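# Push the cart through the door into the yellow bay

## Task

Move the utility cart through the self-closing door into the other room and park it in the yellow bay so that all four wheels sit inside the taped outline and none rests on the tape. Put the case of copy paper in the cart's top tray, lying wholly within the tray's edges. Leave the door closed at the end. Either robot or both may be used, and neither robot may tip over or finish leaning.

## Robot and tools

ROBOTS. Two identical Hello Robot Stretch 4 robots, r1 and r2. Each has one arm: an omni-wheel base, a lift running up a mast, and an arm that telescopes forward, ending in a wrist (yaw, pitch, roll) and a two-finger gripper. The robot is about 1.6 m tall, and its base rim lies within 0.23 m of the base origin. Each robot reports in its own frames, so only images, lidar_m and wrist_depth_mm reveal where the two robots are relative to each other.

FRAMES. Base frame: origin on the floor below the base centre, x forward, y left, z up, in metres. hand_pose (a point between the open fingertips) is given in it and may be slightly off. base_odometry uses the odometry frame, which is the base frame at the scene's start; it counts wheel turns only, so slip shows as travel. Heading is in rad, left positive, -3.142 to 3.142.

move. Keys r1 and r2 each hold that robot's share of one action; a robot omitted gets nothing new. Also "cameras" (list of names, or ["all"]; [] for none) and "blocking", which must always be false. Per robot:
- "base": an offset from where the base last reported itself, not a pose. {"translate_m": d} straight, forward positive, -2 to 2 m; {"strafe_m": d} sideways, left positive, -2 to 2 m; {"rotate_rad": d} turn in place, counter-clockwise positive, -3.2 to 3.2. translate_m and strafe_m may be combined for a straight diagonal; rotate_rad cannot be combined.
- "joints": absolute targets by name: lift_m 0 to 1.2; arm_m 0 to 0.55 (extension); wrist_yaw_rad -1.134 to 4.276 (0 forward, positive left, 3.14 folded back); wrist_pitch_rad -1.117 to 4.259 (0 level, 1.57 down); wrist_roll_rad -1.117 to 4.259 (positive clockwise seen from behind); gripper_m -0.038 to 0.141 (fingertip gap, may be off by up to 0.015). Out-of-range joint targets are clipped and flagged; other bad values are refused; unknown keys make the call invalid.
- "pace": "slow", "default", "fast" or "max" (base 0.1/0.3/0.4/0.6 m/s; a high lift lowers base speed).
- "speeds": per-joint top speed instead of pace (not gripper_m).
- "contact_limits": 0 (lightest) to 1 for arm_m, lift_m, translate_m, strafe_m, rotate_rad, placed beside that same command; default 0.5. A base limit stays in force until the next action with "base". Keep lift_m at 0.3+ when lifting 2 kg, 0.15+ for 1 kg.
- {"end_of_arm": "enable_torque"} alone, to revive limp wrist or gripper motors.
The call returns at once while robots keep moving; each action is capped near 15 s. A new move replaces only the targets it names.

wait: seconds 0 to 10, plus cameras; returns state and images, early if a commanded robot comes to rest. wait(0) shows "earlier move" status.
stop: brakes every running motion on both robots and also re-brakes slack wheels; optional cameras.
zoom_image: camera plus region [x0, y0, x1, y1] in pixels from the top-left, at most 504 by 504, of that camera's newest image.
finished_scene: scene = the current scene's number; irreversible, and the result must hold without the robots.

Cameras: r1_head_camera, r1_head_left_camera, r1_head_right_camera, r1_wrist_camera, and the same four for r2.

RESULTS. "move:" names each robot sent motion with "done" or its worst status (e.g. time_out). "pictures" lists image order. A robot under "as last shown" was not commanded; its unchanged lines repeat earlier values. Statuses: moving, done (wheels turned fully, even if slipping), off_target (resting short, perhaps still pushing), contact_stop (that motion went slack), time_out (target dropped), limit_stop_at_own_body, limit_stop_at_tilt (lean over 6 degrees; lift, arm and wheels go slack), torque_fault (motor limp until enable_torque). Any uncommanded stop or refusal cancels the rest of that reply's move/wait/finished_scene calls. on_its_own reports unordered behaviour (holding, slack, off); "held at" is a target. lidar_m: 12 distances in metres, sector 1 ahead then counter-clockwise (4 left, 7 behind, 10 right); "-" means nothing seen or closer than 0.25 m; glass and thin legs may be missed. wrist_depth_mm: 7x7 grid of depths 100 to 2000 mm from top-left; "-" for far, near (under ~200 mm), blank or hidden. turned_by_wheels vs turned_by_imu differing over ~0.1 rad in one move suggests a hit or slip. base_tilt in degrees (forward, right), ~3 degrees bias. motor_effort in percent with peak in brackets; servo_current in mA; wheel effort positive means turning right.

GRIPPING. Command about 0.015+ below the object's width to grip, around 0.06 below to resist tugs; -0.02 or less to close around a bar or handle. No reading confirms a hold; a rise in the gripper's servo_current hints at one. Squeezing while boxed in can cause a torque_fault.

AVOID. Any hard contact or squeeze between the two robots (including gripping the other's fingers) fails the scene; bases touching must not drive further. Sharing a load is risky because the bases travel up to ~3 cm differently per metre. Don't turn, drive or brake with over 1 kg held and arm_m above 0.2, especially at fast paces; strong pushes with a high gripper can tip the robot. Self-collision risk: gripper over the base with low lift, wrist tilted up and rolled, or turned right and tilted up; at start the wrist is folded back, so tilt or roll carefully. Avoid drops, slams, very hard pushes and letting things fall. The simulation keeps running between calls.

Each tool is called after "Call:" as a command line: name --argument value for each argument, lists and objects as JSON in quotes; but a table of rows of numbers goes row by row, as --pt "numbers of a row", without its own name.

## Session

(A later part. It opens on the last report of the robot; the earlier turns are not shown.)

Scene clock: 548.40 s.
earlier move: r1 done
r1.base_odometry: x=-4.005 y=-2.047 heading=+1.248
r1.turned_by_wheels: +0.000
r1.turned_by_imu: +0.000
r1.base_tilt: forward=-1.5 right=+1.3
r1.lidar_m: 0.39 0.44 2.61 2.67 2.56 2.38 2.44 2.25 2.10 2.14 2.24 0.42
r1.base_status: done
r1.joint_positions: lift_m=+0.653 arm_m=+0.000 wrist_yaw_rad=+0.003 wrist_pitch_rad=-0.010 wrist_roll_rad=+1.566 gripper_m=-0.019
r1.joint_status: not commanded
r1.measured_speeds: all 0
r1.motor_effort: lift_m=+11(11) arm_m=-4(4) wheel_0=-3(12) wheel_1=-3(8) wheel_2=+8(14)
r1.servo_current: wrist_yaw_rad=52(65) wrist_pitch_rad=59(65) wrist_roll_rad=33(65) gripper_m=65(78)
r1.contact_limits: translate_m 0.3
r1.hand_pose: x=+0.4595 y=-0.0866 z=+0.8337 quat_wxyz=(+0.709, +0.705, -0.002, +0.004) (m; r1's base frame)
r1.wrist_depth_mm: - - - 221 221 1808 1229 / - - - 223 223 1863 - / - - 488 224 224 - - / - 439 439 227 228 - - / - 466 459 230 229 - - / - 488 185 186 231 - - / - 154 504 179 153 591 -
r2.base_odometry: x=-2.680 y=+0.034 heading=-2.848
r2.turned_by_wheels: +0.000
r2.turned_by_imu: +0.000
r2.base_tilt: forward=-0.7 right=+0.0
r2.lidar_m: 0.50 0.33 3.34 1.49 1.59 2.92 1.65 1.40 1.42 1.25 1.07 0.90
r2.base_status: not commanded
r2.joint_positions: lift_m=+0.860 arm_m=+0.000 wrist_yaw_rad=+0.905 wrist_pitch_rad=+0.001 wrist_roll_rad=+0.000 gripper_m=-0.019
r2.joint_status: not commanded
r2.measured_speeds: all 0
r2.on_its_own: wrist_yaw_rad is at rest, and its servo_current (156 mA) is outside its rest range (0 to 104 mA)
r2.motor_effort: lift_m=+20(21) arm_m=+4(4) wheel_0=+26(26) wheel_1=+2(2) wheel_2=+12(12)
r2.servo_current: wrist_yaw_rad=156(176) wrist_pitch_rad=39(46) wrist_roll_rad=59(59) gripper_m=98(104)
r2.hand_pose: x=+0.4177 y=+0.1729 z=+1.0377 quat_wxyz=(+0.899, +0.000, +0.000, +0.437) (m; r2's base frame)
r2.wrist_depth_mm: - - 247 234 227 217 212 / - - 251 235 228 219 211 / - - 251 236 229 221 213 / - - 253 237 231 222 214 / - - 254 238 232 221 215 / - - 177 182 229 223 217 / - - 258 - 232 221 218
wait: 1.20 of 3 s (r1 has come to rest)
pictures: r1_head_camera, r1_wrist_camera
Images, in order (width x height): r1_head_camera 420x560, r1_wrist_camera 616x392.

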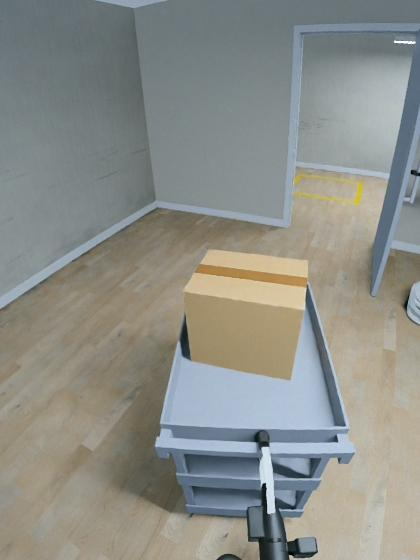

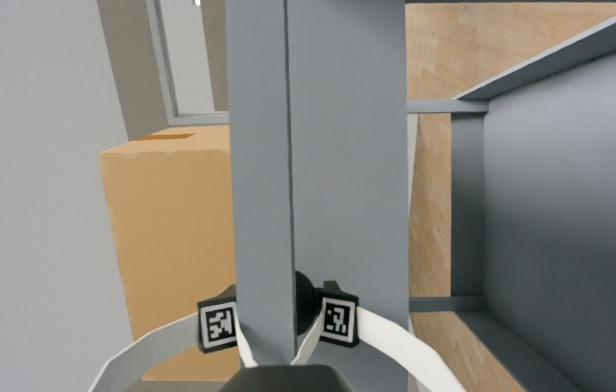

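Call:
move --blocking false --r1 '{"base":{"translate_m":0.033,"strafe_m":0.175},"joints":{"wrist_yaw_rad":-0.17},"pace":"slow","speeds":{"wrist_yaw_rad":0.08}}' --cameras '[]'

Call:
wait --seconds 5 --cameras '["r1_wrist_camera","r1_head_camera"]'

Scene clock: 568.47 s.
move: r1 moving
r1.base_odometry: x=-4.017 y=-2.041 heading=+1.247
r1.turned_by_wheels: +0.000
r1.turned_by_imu: +0.000
r1.base_tilt: forward=-1.6 right=+1.3
r1.lidar_m: 0.38 0.43 2.61 2.62 2.55 2.39 2.47 2.27 2.09 2.16 2.24 0.43
r1.base_status: translate_m moving; strafe_m moving
r1.joint_positions: lift_m=+0.653 arm_m=+0.000 wrist_yaw_rad=-0.027 wrist_pitch_rad=-0.010 wrist_roll_rad=+1.566 gripper_m=-0.019
r1.joint_status: wrist_yaw_rad moving
r1.measured_speeds: translate_m=+0.010 strafe_m=+0.050 rotate_rad=+0.000 lift_m=+0.000 arm_m=+0.000 wrist_yaw_rad=-0.111 wrist_pitch_rad=+0.000 wrist_roll_rad=+0.000
r1.motor_effort: lift_m=+11(11) arm_m=-4(4) wheel_0=-7(8) wheel_1=+4(6) wheel_2=+2(8)
r1.servo_current: wrist_yaw_rad=46(98) wrist_pitch_rad=59(65) wrist_roll_rad=52(52) gripper_m=65(72)
r1.hand_pose: x=+0.4568 y=-0.0952 z=+0.8337 quat_wxyz=(+0.709, +0.705, -0.013, -0.006) (m; r1's base frame)
r1.wrist_depth_mm: - - - 225 224 1863 1281 / - - - 226 225 - - / - - 564 227 228 - - / - 442 439 230 229 - - / - 462 455 230 230 - - / - 488 184 186 232 - - / - 154 496 180 169 - -
r2.base_odometry: x=-2.680 y=+0.034 heading=-2.848
r2.turned_by_wheels: +0.000
r2.turned_by_imu: +0.000
r2.base_tilt: forward=-0.7 right=+0.0
r2.lidar_m: 0.49 0.37 3.35 1.47 1.58 2.92 1.66 1.42 1.41 1.29 1.07 0.92
r2.base_status: not commanded
r2.joint_positions: lift_m=+0.860 arm_m=+0.000 wrist_yaw_rad=+0.905 wrist_pitch_rad=+0.001 wrist_roll_rad=+0.000 gripper_m=-0.019
r2.joint_status: not commanded
r2.measured_speeds: all 0
r2.motor_effort: lift_m=+20(21) arm_m=+4(4) wheel_0=+26(26) wheel_1=+2(2) wheel_2=+11(11)
r2.servo_current: wrist_yaw_rad=150(169) wrist_pitch_rad=39(46) wrist_roll_rad=52(52) gripper_m=98(104)
r2.hand_pose: x=+0.4177 y=+0.1729 z=+1.0377 quat_wxyz=(+0.899, +0.000, +0.000, +0.437) (m; r2's base frame)
r2.wrist_depth_mm: - - 247 234 226 216 211 / - - 249 233 229 218 212 / - - 251 236 229 221 213 / - - 253 237 232 220 213 / - - 254 238 233 222 216 / - - 177 182 230 223 217 / - - 258 - 232 222 218
pictures: none
No camera images: "cameras" was empty.

Scene clock: 570.97 s.
earlier move: r1 done
r1.base_odometry: x=-4.161 y=-1.961 heading=+1.247
r1.turned_by_wheels: -0.001
r1.turned_by_imu: -0.001
r1.base_tilt: forward=-1.6 right=+1.3
r1.lidar_m: 0.38 2.58 2.42 2.50 2.49 2.32 2.39 2.44 2.28 2.33 0.49 0.40
r1.base_status: done
r1.joint_positions: lift_m=+0.653 arm_m=+0.000 wrist_yaw_rad=-0.176 wrist_pitch_rad=-0.010 wrist_roll_rad=+1.566 gripper_m=-0.019
r1.joint_status: all done
r1.measured_speeds: all 0
r1.motor_effort: lift_m=+11(11) arm_m=+4(4) wheel_0=-6(12) wheel_1=+2(7) wheel_2=-9(10)
r1.servo_current: wrist_yaw_rad=52(98) wrist_pitch_rad=65(65) wrist_roll_rad=46(65) gripper_m=52(72)
r1.hand_pose: x=+0.4395 y=-0.1366 z=+0.8337 quat_wxyz=(+0.706, +0.702, -0.066, -0.059) (m; r1's base frame)
r1.wrist_depth_mm: - - - 233 232 1708 1255 / - - - 232 231 1863 - / - - - 232 231 798 - / - 439 433 231 230 - - / - 452 449 230 229 - - / - 466 180 186 179 - - / - 156 480 170 171 - -
r2.base_odometry: x=-2.680 y=+0.034 heading=-2.848
r2.turned_by_wheels: +0.000
r2.turned_by_imu: +0.000
r2.base_tilt: forward=-0.7 right=+0.0
r2.lidar_m: 0.50 0.37 3.34 1.53 1.64 2.93 1.66 1.42 1.40 1.28 1.07 0.91
r2.base_status: not commanded
r2.joint_positions: lift_m=+0.860 arm_m=+0.000 wrist_yaw_rad=+0.905 wrist_pitch_rad=+0.001 wrist_roll_rad=+0.000 gripper_m=-0.019
r2.joint_status: not commanded
r2.measured_speeds: all 0
r2.on_its_own: wrist_yaw_rad is at rest, and its servo_current (169 mA) is outside its rest range (0 to 104 mA)
r2.motor_effort: lift_m=+20(21) arm_m=+4(4) wheel_0=+25(26) wheel_1=+2(2) wheel_2=+11(12)
r2.servo_current: wrist_yaw_rad=169(169) wrist_pitch_rad=46(46) wrist_roll_rad=59(59) gripper_m=98(104)
r2.hand_pose: x=+0.4177 y=+0.1729 z=+1.0377 quat_wxyz=(+0.899, +0.000, +0.000, +0.437) (m; r2's base frame)
r2.wrist_depth_mm: - - 248 234 227 216 211 / - - 251 235 228 219 211 / - - 251 236 229 220 213 / - - 252 238 230 222 214 / - - 253 238 233 222 216 / - - 177 182 229 224 216 / - - 258 - 232 222 217
wait: 2.50 of 5 s (r1 has come to rest)
pictures: r1_head_camera, r1_wrist_camera
Images, in order (width x height): r1_head_camera 420x560, r1_wrist_camera 616x392.

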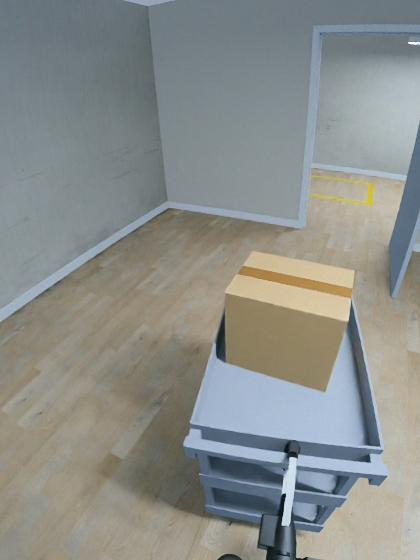

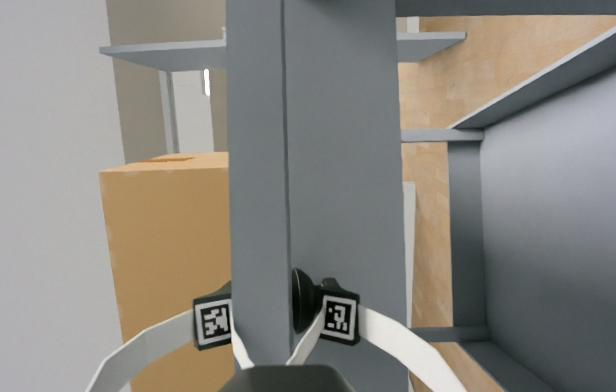

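Call:
move --blocking false --r1 '{"base":{"translate_m":0.062,"strafe_m":0.169},"joints":{"wrist_yaw_rad":-0.34},"pace":"slow","speeds":{"wrist_yaw_rad":0.08}}' --cameras '[]'

Call:
wait --seconds 5 --cameras '[]'

Call:
move --blocking false --r1 '{"base":{"translate_m":0.09,"strafe_m":0.156},"joints":{"wrist_yaw_rad":-0.51},"pace":"slow","speeds":{"wrist_yaw_rad":0.08}}' --cameras '[]'

Call:
wait --seconds 5 --cameras '["r1_wrist_camera","r1_head_camera"]'

Scene clock: 576.53 s.
move: r1 moving
r1.base_odometry: x=-4.171 y=-1.953 heading=+1.246
r1.turned_by_wheels: -0.001
r1.turned_by_imu: -0.001
r1.base_tilt: forward=-1.6 right=+1.3
r1.lidar_m: 0.37 2.61 2.38 2.46 2.50 2.33 2.38 2.41 2.29 2.34 0.46 0.42
r1.base_status: translate_m moving; strafe_m moving
r1.joint_positions: lift_m=+0.653 arm_m=+0.000 wrist_yaw_rad=-0.209 wrist_pitch_rad=-0.010 wrist_roll_rad=+1.566 gripper_m=-0.019
r1.joint_status: wrist_yaw_rad moving
r1.measured_speeds: translate_m=+0.017 strafe_m=+0.047 rotate_rad=-0.001 lift_m=+0.000 arm_m=+0.000 wrist_yaw_rad=-0.085 wrist_pitch_rad=+0.000 wrist_roll_rad=+0.000
r1.motor_effort: lift_m=+11(11) arm_m=+4(4) wheel_0=-7(9) wheel_1=+6(7) wheel_2=-10(10)
r1.servo_current: wrist_yaw_rad=65(65) wrist_pitch_rad=52(65) wrist_roll_rad=39(59) gripper_m=52(59)
r1.hand_pose: x=+0.4348 y=-0.1454 z=+0.8337 quat_wxyz=(+0.705, +0.701, -0.077, -0.071) (m; r1's base frame)
r1.wrist_depth_mm: - - - 237 236 1661 1229 / - - - 236 236 1863 - / - - - 234 234 - - / - 439 439 233 232 - - / - 449 442 229 230 - - / - 462 180 186 229 - - / - 156 469 152 179 - -
r2.base_odometry: x=-2.680 y=+0.034 heading=-2.848
r2.turned_by_wheels: +0.000
r2.turned_by_imu: +0.000
r2.base_tilt: forward=-0.7 right=+0.0
r2.lidar_m: 0.49 0.36 3.34 1.54 1.64 2.94 1.67 1.42 1.39 1.23 1.08 0.92
r2.base_status: not commanded
r2.joint_positions: lift_m=+0.860 arm_m=+0.000 wrist_yaw_rad=+0.905 wrist_pitch_rad=+0.001 wrist_roll_rad=+0.000 gripper_m=-0.019
r2.joint_status: not commanded
r2.measured_speeds: all 0
r2.motor_effort: lift_m=+20(20) arm_m=+4(4) wheel_0=+25(26) wheel_1=+2(2) wheel_2=+11(12)
r2.servo_current: wrist_yaw_rad=150(163) wrist_pitch_rad=39(46) wrist_roll_rad=39(52) gripper_m=91(98)
r2.hand_pose: x=+0.4177 y=+0.1729 z=+1.0377 quat_wxyz=(+0.899, +0.000, +0.000, +0.437) (m; r2's base frame)
r2.wrist_depth_mm: - - 248 234 225 217 211 / - - 250 234 229 219 212 / - - 250 236 229 220 213 / - - 254 238 231 222 215 / - - 253 238 232 223 216 / - - 177 182 229 224 216 / - - 258 - 233 223 218
pictures: none
No camera images: "cameras" was empty.

Scene clock: 579.10 s.
earlier move: r1 done
r1.base_odometry: x=-4.301 y=-1.848 heading=+1.246
r1.turned_by_wheels: +0.000
r1.turned_by_imu: +0.001
r1.base_tilt: forward=-1.6 right=+1.2
r1.lidar_m: 0.37 2.40 2.24 2.30 2.48 2.32 2.37 2.61 2.44 2.50 0.41 0.38
r1.base_status: done
r1.joint_positions: lift_m=+0.653 arm_m=+0.000 wrist_yaw_rad=-0.346 wrist_pitch_rad=-0.010 wrist_roll_rad=+1.566 gripper_m=-0.019
r1.joint_status: all done
r1.measured_speeds: all 0
r1.motor_effort: lift_m=+11(11) arm_m=+4(4) wheel_0=-4(11) wheel_1=+3(8) wheel_2=-6(11)
r1.servo_current: wrist_yaw_rad=72(78) wrist_pitch_rad=52(65) wrist_roll_rad=52(65) gripper_m=52(59)
r1.hand_pose: x=+0.4125 y=-0.1801 z=+0.8337 quat_wxyz=(+0.699, +0.694, -0.125, -0.119) (m; r1's base frame)
r1.wrist_depth_mm: - - - 231 232 1808 1229 / - - - 232 232 1808 - / - - - 230 230 809 - / - 439 433 230 230 - - / - 452 445 229 229 - - / - 466 181 186 180 - - / - 156 477 152 179 - -
r2.base_odometry: x=-2.680 y=+0.034 heading=-2.848
r2.turned_by_wheels: +0.000
r2.turned_by_imu: +0.000
r2.base_tilt: forward=-0.7 right=+0.0
r2.lidar_m: 0.52 0.37 3.33 1.58 1.76 2.95 1.66 1.43 1.41 1.27 1.04 0.94
r2.base_status: not commanded
r2.joint_positions: lift_m=+0.860 arm_m=+0.000 wrist_yaw_rad=+0.905 wrist_pitch_rad=+0.001 wrist_roll_rad=+0.000 gripper_m=-0.019
r2.joint_status: not commanded
r2.measured_speeds: all 0
r2.on_its_own: wrist_yaw_rad is at rest, and its servo_current (150 mA) is outside its rest range (0 to 104 mA)
r2.motor_effort: lift_m=+20(21) arm_m=+4(4) wheel_0=+26(26) wheel_1=+2(2) wheel_2=+11(12)
r2.servo_current: wrist_yaw_rad=150(169) wrist_pitch_rad=39(46) wrist_roll_rad=46(65) gripper_m=98(104)
r2.hand_pose: x=+0.4177 y=+0.1729 z=+1.0377 quat_wxyz=(+0.899, +0.000, +0.000, +0.437) (m; r2's base frame)
r2.wrist_depth_mm: - - 248 233 227 217 211 / - - 250 234 229 219 211 / - - 252 236 230 220 213 / - - 253 237 230 221 214 / - - 254 238 234 223 216 / - - 177 181 231 224 217 / - - 258 - 233 223 218
wait: 2.57 of 5 s (r1 has come to rest)
pictures: none
No camera images: "cameras" was empty.

Scene clock: 579.60 s.
move: r1 moving
r1.base_odometry: x=-4.309 y=-1.839 heading=+1.245
r1.turned_by_wheels: -0.001
r1.turned_by_imu: -0.001
r1.base_tilt: forward=-1.6 right=+1.3
r1.lidar_m: 0.38 2.43 2.23 2.29 2.47 2.31 2.38 2.62 2.45 2.52 0.41 0.41
r1.base_status: translate_m moving; strafe_m moving
r1.joint_positions: lift_m=+0.653 arm_m=+0.000 wrist_yaw_rad=-0.379 wrist_pitch_rad=-0.010 wrist_roll_rad=+1.566 gripper_m=-0.019
r1.joint_status: wrist_yaw_rad moving
r1.measured_speeds: translate_m=+0.024 strafe_m=+0.042 rotate_rad=+0.000 lift_m=+0.000 arm_m=+0.000 wrist_yaw_rad=-0.083 wrist_pitch_rad=+0.000 wrist_roll_rad=+0.000
r1.motor_effort: lift_m=+11(11) arm_m=+4(4) wheel_0=-5(9) wheel_1=+5(8) wheel_2=-9(9)
r1.servo_current: wrist_yaw_rad=33(78) wrist_pitch_rad=52(65) wrist_roll_rad=46(65) gripper_m=52(59)
r1.hand_pose: x=+0.4065 y=-0.1879 z=+0.8337 quat_wxyz=(+0.697, +0.692, -0.136, -0.130) (m; r1's base frame)
r1.wrist_depth_mm: - - - 236 237 1661 1255 / - - - 236 235 1863 - / - - - 235 234 - - / - 442 436 232 232 - - / - 449 445 230 230 - - / - 462 180 186 179 - - / - 156 469 151 178 - -
r2.base_odometry: x=-2.680 y=+0.034 heading=-2.848
r2.turned_by_wheels: +0.000
r2.turned_by_imu: +0.000
r2.base_tilt: forward=-0.7 right=+0.0
r2.lidar_m: 0.51 0.37 3.34 1.57 1.72 2.97 1.68 1.40 1.41 1.28 1.08 0.90
r2.base_status: not commanded
r2.joint_positions: lift_m=+0.860 arm_m=+0.000 wrist_yaw_rad=+0.905 wrist_pitch_rad=+0.001 wrist_roll_rad=+0.000 gripper_m=-0.019
r2.joint_status: not commanded
r2.measured_speeds: all 0
r2.motor_effort: lift_m=+20(21) arm_m=+4(4) wheel_0=+26(26) wheel_1=+2(2) wheel_2=+11(11)
r2.servo_current: wrist_yaw_rad=163(169) wrist_pitch_rad=39(46) wrist_roll_rad=46(59) gripper_m=98(98)
r2.hand_pose: x=+0.4177 y=+0.1729 z=+1.0377 quat_wxyz=(+0.899, +0.000, +0.000, +0.437) (m; r2's base frame)
r2.wrist_depth_mm: - - 248 233 227 217 211 / - - 250 235 228 219 212 / - - 250 236 229 220 213 / - - 252 236 232 223 215 / - - 254 237 233 223 216 / - - 177 182 230 224 217 / - - 259 - 233 222 217
pictures: none
No camera images: "cameras" was empty.

Scene clock: 582.17 s.
earlier move: r1 done
r1.base_odometry: x=-4.420 y=-1.713 heading=+1.245
r1.turned_by_wheels: +0.000
r1.turned_by_imu: +0.001
r1.base_tilt: forward=-1.6 right=+1.2
r1.lidar_m: 0.38 2.25 2.08 2.13 2.51 2.33 2.35 2.81 2.64 2.69 0.39 0.36
r1.base_status: done
r1.joint_positions: lift_m=+0.653 arm_m=+0.000 wrist_yaw_rad=-0.516 wrist_pitch_rad=-0.010 wrist_roll_rad=+1.566 gripper_m=-0.019
r1.joint_status: all done
r1.measured_speeds: all 0
r1.motor_effort: lift_m=+11(11) arm_m=+4(4) wheel_0=-3(9) wheel_1=+2(8) wheel_2=-7(12)
r1.servo_current: wrist_yaw_rad=52(91) wrist_pitch_rad=59(72) wrist_roll_rad=46(72) gripper_m=52(59)
r1.hand_pose: x=+0.3787 y=-0.2182 z=+0.8337 quat_wxyz=(+0.686, +0.681, -0.183, -0.177) (m; r1's base frame)
r1.wrist_depth_mm: - - - 232 232 1808 1229 / - - - 233 231 1921 - / - - - 231 232 798 - / - 439 433 229 229 - - / - 452 445 229 229 - - / - 462 181 186 180 - - / - 150 480 151 178 - -
r2.base_odometry: x=-2.680 y=+0.034 heading=-2.848
r2.turned_by_wheels: +0.000
r2.turned_by_imu: +0.000
r2.base_tilt: forward=-0.7 right=+0.0
r2.lidar_m: 0.51 0.37 3.35 1.62 1.86 2.92 1.66 1.41 1.41 1.25 1.08 0.92
r2.base_status: not commanded
r2.joint_positions: lift_m=+0.860 arm_m=+0.000 wrist_yaw_rad=+0.905 wrist_pitch_rad=+0.001 wrist_roll_rad=+0.000 gripper_m=-0.019
r2.joint_status: not commanded
r2.measured_speeds: all 0
r2.on_its_own: wrist_yaw_rad is at rest, and its servo_current (163 mA) is outside its rest range (0 to 104 mA)
r2.motor_effort: lift_m=+20(21) arm_m=+4(4) wheel_0=+25(26) wheel_1=+1(2) wheel_2=+11(12)
r2.servo_current: wrist_yaw_rad=163(169) wrist_pitch_rad=33(46) wrist_roll_rad=46(59) gripper_m=91(104)
r2.hand_pose: x=+0.4177 y=+0.1729 z=+1.0377 quat_wxyz=(+0.899, +0.000, +0.000, +0.437) (m; r2's base frame)
r2.wrist_depth_mm: - - 247 235 228 217 211 / - - 251 234 228 219 212 / - - 251 236 229 220 213 / - - 253 238 231 222 214 / - - 254 238 233 222 216 / - - 177 182 229 224 216 / - - 258 - 232 222 218
wait: 2.57 of 5 s (r1 has come to rest)
pictures: r1_head_camera, r1_wrist_camera
Images, in order (width x height): r1_head_camera 420x560, r1_wrist_camera 616x392.

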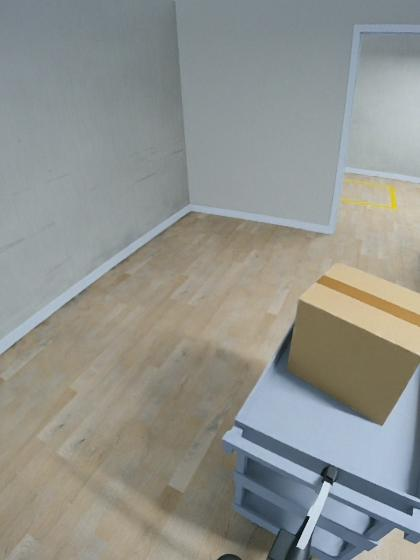

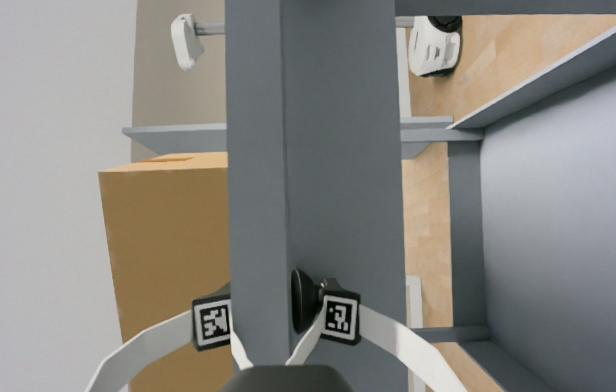

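Call:
move --blocking false --r1 '{"base":{"translate_m":0.435,"strafe_m":-0.247},"contact_limits":{"translate_m":0.5}}' --cameras '[]'

Call:
wait --seconds 7 --cameras '["r1_wrist_camera","r1_head_camera","r1_head_right_camera"]'

Scene clock: 597.67 s.
move: r1 moving
r1.base_odometry: x=-4.393 y=-1.689 heading=+1.246
r1.turned_by_wheels: +0.000
r1.turned_by_imu: +0.001
r1.base_tilt: forward=-1.6 right=+1.2
r1.lidar_m: 0.37 2.24 2.06 2.13 2.51 2.37 2.42 2.79 2.63 2.67 0.38 0.37
r1.base_status: translate_m moving; strafe_m moving
r1.joint_positions: lift_m=+0.653 arm_m=+0.000 wrist_yaw_rad=-0.518 wrist_pitch_rad=-0.010 wrist_roll_rad=+1.566 gripper_m=-0.019
r1.joint_status: not commanded
r1.measured_speeds: translate_m=+0.123 strafe_m=-0.067 rotate_rad=+0.015 lift_m=+0.000 arm_m=+0.000 wrist_yaw_rad=+0.000 wrist_pitch_rad=+0.000 wrist_roll_rad=+0.000
r1.motor_effort: lift_m=+11(11) arm_m=+4(4) wheel_0=+12(17) wheel_1=+1(5) wheel_2=-16(19)
r1.servo_current: wrist_yaw_rad=72(78) wrist_pitch_rad=52(59) wrist_roll_rad=46(59) gripper_m=46(59)
r1.contact_limits: translate_m 0.5
r1.hand_pose: x=+0.3781 y=-0.2188 z=+0.8337 quat_wxyz=(+0.686, +0.681, -0.184, -0.178) (m; r1's base frame)
r1.wrist_depth_mm: - - - 233 231 1661 1229 / - - - 231 230 1808 - / - - - 230 229 - - / - 439 430 229 228 - - / - 449 445 228 227 - - / - 462 182 187 180 - - / - 151 469 152 157 - -
r2.base_odometry: x=-2.680 y=+0.034 heading=-2.848
r2.turned_by_wheels: +0.000
r2.turned_by_imu: +0.000
r2.base_tilt: forward=-0.7 right=+0.0
r2.lidar_m: 0.49 0.38 3.32 1.58 1.86 2.94 1.66 1.40 1.41 1.26 1.07 0.93
r2.base_status: not commanded
r2.joint_positions: lift_m=+0.860 arm_m=+0.000 wrist_yaw_rad=+0.905 wrist_pitch_rad=+0.001 wrist_roll_rad=+0.000 gripper_m=-0.019
r2.joint_status: not commanded
r2.measured_speeds: all 0
r2.motor_effort: lift_m=+20(21) arm_m=+4(4) wheel_0=+26(26) wheel_1=+2(2) wheel_2=+11(12)
r2.servo_current: wrist_yaw_rad=163(169) wrist_pitch_rad=39(46) wrist_roll_rad=52(59) gripper_m=104(104)
r2.hand_pose: x=+0.4177 y=+0.1729 z=+1.0377 quat_wxyz=(+0.899, +0.000, +0.000, +0.437) (m; r2's base frame)
r2.wrist_depth_mm: - - 247 234 227 216 211 / - - 252 234 229 219 212 / - - 250 237 229 220 213 / - - 253 238 232 222 214 / - - 253 238 233 222 216 / - - 177 182 230 223 216 / - - 258 - 232 222 218
pictures: none
No camera images: "cameras" was empty.

Scene clock: 600.17 s.
earlier move: r1 done
r1.base_odometry: x=-4.047 y=-1.380 heading=+1.246
r1.turned_by_wheels: +0.000
r1.turned_by_imu: +0.002
r1.base_tilt: forward=-1.6 right=+1.3
r1.lidar_m: 0.35 2.27 2.13 2.17 2.86 2.84 2.90 2.77 2.59 2.67 0.46 0.38
r1.base_status: done
r1.joint_positions: lift_m=+0.653 arm_m=+0.000 wrist_yaw_rad=-0.505 wrist_pitch_rad=-0.010 wrist_roll_rad=+1.566 gripper_m=-0.019
r1.joint_status: not commanded
r1.measured_speeds: all 0
r1.motor_effort: lift_m=+11(11) arm_m=-4(4) wheel_0=+3(18) wheel_1=+3(6) wheel_2=+4(19)
r1.servo_current: wrist_yaw_rad=39(78) wrist_pitch_rad=52(72) wrist_roll_rad=46(72) gripper_m=59(59)
r1.contact_limits: translate_m 0.5
r1.hand_pose: x=+0.3809 y=-0.2161 z=+0.8338 quat_wxyz=(+0.687, +0.682, -0.180, -0.174) (m; r1's base frame)
r1.wrist_depth_mm: - - - 246 - 1808 1255 / - - - - 301 306 303 / - - - - - 1921 1281 / - - - 255 260 - - / - - - 242 245 - - / - 442 186 187 228 - - / - 161 421 182 160 - -
r2.base_odometry: x=-2.680 y=+0.034 heading=-2.848
r2.turned_by_wheels: +0.000
r2.turned_by_imu: +0.000
r2.base_tilt: forward=-0.7 right=+0.0
r2.lidar_m: 0.50 0.37 3.33 1.40 2.06 2.93 1.68 1.40 1.41 1.28 1.09 0.94
r2.base_status: not commanded
r2.joint_positions: lift_m=+0.860 arm_m=+0.000 wrist_yaw_rad=+0.905 wrist_pitch_rad=+0.001 wrist_roll_rad=+0.000 gripper_m=-0.019
r2.joint_status: not commanded
r2.measured_speeds: all 0
r2.on_its_own: wrist_yaw_rad is at rest, and its servo_current (163 mA) is outside its rest range (0 to 104 mA)
r2.motor_effort: lift_m=+20(21) arm_m=+4(4) wheel_0=+25(26) wheel_1=+2(2) wheel_2=+11(12)
r2.servo_current: wrist_yaw_rad=163(176) wrist_pitch_rad=39(52) wrist_roll_rad=52(65) gripper_m=98(104)
r2.hand_pose: x=+0.4177 y=+0.1729 z=+1.0377 quat_wxyz=(+0.899, +0.000, +0.000, +0.437) (m; r2's base frame)
r2.wrist_depth_mm: - - 249 234 227 217 211 / - - 250 234 229 218 212 / - - 251 236 229 221 213 / 1499 - 253 237 232 222 214 / 1281 - 253 238 232 223 216 / - - 177 182 229 223 216 / - 154 259 - 233 223 217
wait: 2.50 of 7 s (r1 has come to rest)
pictures: r1_head_camera, r1_head_right_camera, r1_wrist_camera
Images, in order (width x height): r1_head_camera 420x560, r1_head_right_camera 420x672, r1_wrist_camera 616x392.

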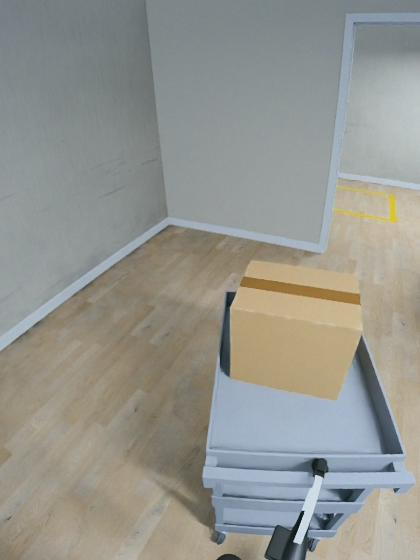

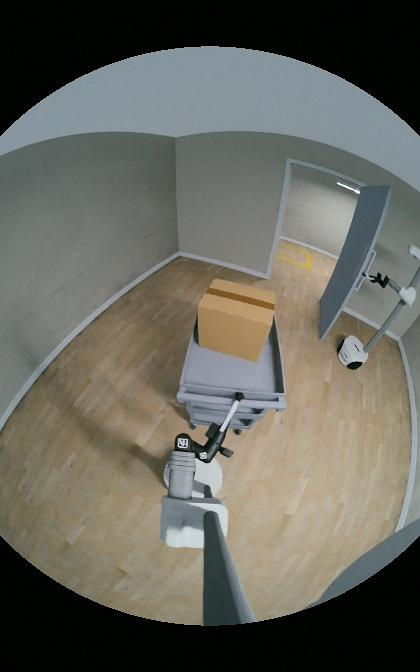

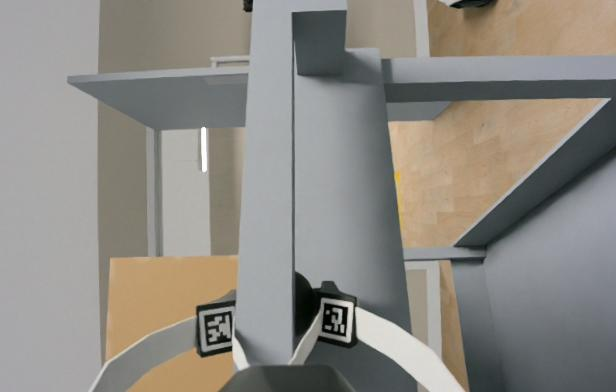

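Call:
move --blocking false --cameras '["r1_head_camera","r1_wrist_camera","r2_head_camera"]'

Scene clock: 627.23 s.
r1.base_odometry: x=-4.047 y=-1.380 heading=+1.246
r1.turned_by_wheels: +0.000
r1.turned_by_imu: +0.000
r1.base_tilt: forward=-1.6 right=+1.3
r1.lidar_m: 0.34 2.27 2.13 2.19 2.84 2.83 2.89 2.78 2.58 2.66 0.43 0.35
r1.base_status: done
r1.joint_positions: lift_m=+0.653 arm_m=+0.000 wrist_yaw_rad=-0.505 wrist_pitch_rad=-0.010 wrist_roll_rad=+1.566 gripper_m=-0.019
r1.joint_status: not commanded
r1.measured_speeds: all 0
r1.motor_effort: lift_m=+11(11) arm_m=-4(4) wheel_0=+3(18) wheel_1=+3(6) wheel_2=+4(19)
r1.servo_current: wrist_yaw_rad=46(78) wrist_pitch_rad=65(72) wrist_roll_rad=52(72) gripper_m=52(59)
r1.contact_limits: translate_m 0.5
r1.hand_pose: x=+0.3809 y=-0.2161 z=+0.8338 quat_wxyz=(+0.687, +0.682, -0.180, -0.174) (m; r1's base frame)
r1.wrist_depth_mm: - - - 245 - 1808 1255 / - - - - 301 306 303 / - - - - - 1863 1281 / - - - 255 260 - - / - - - 242 246 - - / - 439 186 187 229 - - / - 160 418 182 160 - -
r2.base_odometry: x=-2.680 y=+0.034 heading=-2.848
r2.turned_by_wheels: +0.000
r2.turned_by_imu: +0.000
r2.base_tilt: forward=-0.7 right=+0.0
r2.lidar_m: 0.52 0.37 3.33 1.43 2.05 2.94 1.65 1.42 1.42 1.28 1.08 0.92
r2.base_status: not commanded
r2.joint_positions: lift_m=+0.860 arm_m=+0.000 wrist_yaw_rad=+0.905 wrist_pitch_rad=+0.001 wrist_roll_rad=+0.000 gripper_m=-0.019
r2.joint_status: not commanded
r2.measured_speeds: all 0
r2.on_its_own: wrist_yaw_rad is at rest, and its servo_current (150 mA) is outside its rest range (0 to 104 mA)
r2.motor_effort: lift_m=+20(21) arm_m=+4(4) wheel_0=+26(26) wheel_1=+2(2) wheel_2=+11(12)
r2.servo_current: wrist_yaw_rad=150(176) wrist_pitch_rad=39(52) wrist_roll_rad=46(65) gripper_m=98(104)
r2.hand_pose: x=+0.4177 y=+0.1729 z=+1.0377 quat_wxyz=(+0.899, +0.000, +0.000, +0.437) (m; r2's base frame)
r2.wrist_depth_mm: - - 247 233 226 217 211 / - - 250 234 228 219 212 / - - 251 237 229 220 213 / 1499 - 254 238 231 221 215 / 1255 - 253 238 230 222 215 / - - 177 182 231 224 216 / - 154 259 - 231 221 217
pictures: r1_head_camera, r1_wrist_camera, r2_head_camera
Images, in order (width x height): r1_head_camera 420x560, r1_wrist_camera 616x392, r2_head_camera 420x560.

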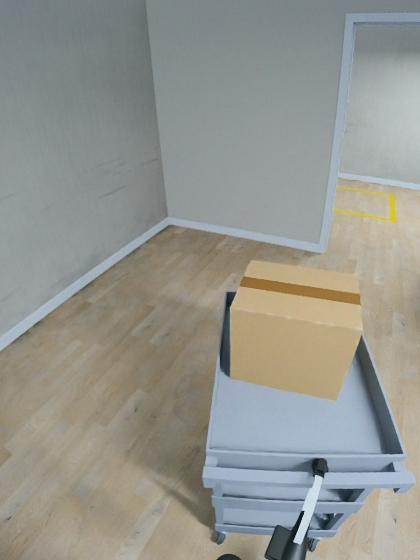

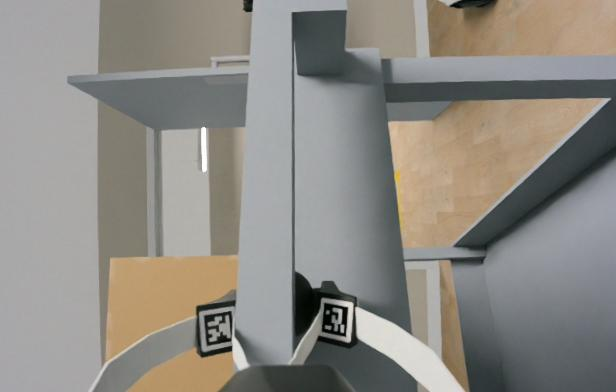

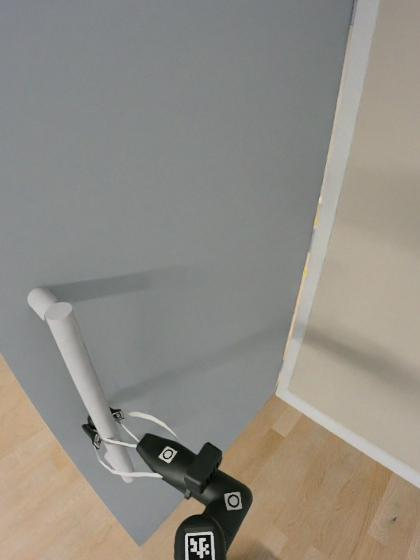

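Call:
zoom_image --camera "r1_head_camera" --region '[180, 240, 420, 560]'

Call:
zoom_image --camera "r1_wrist_camera" --region '[150, 0, 500, 392]'

Scaled by 1.575 from the camera's 420x560 image, which has a finer 600x800 frame.

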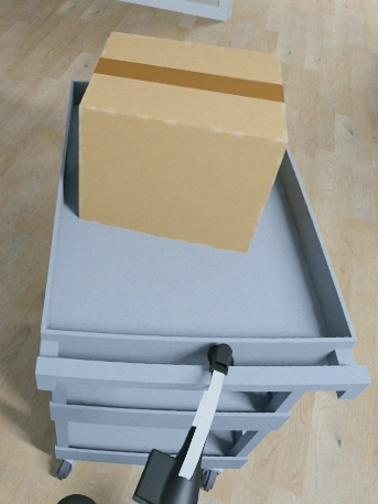

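Scaled by 1.286.

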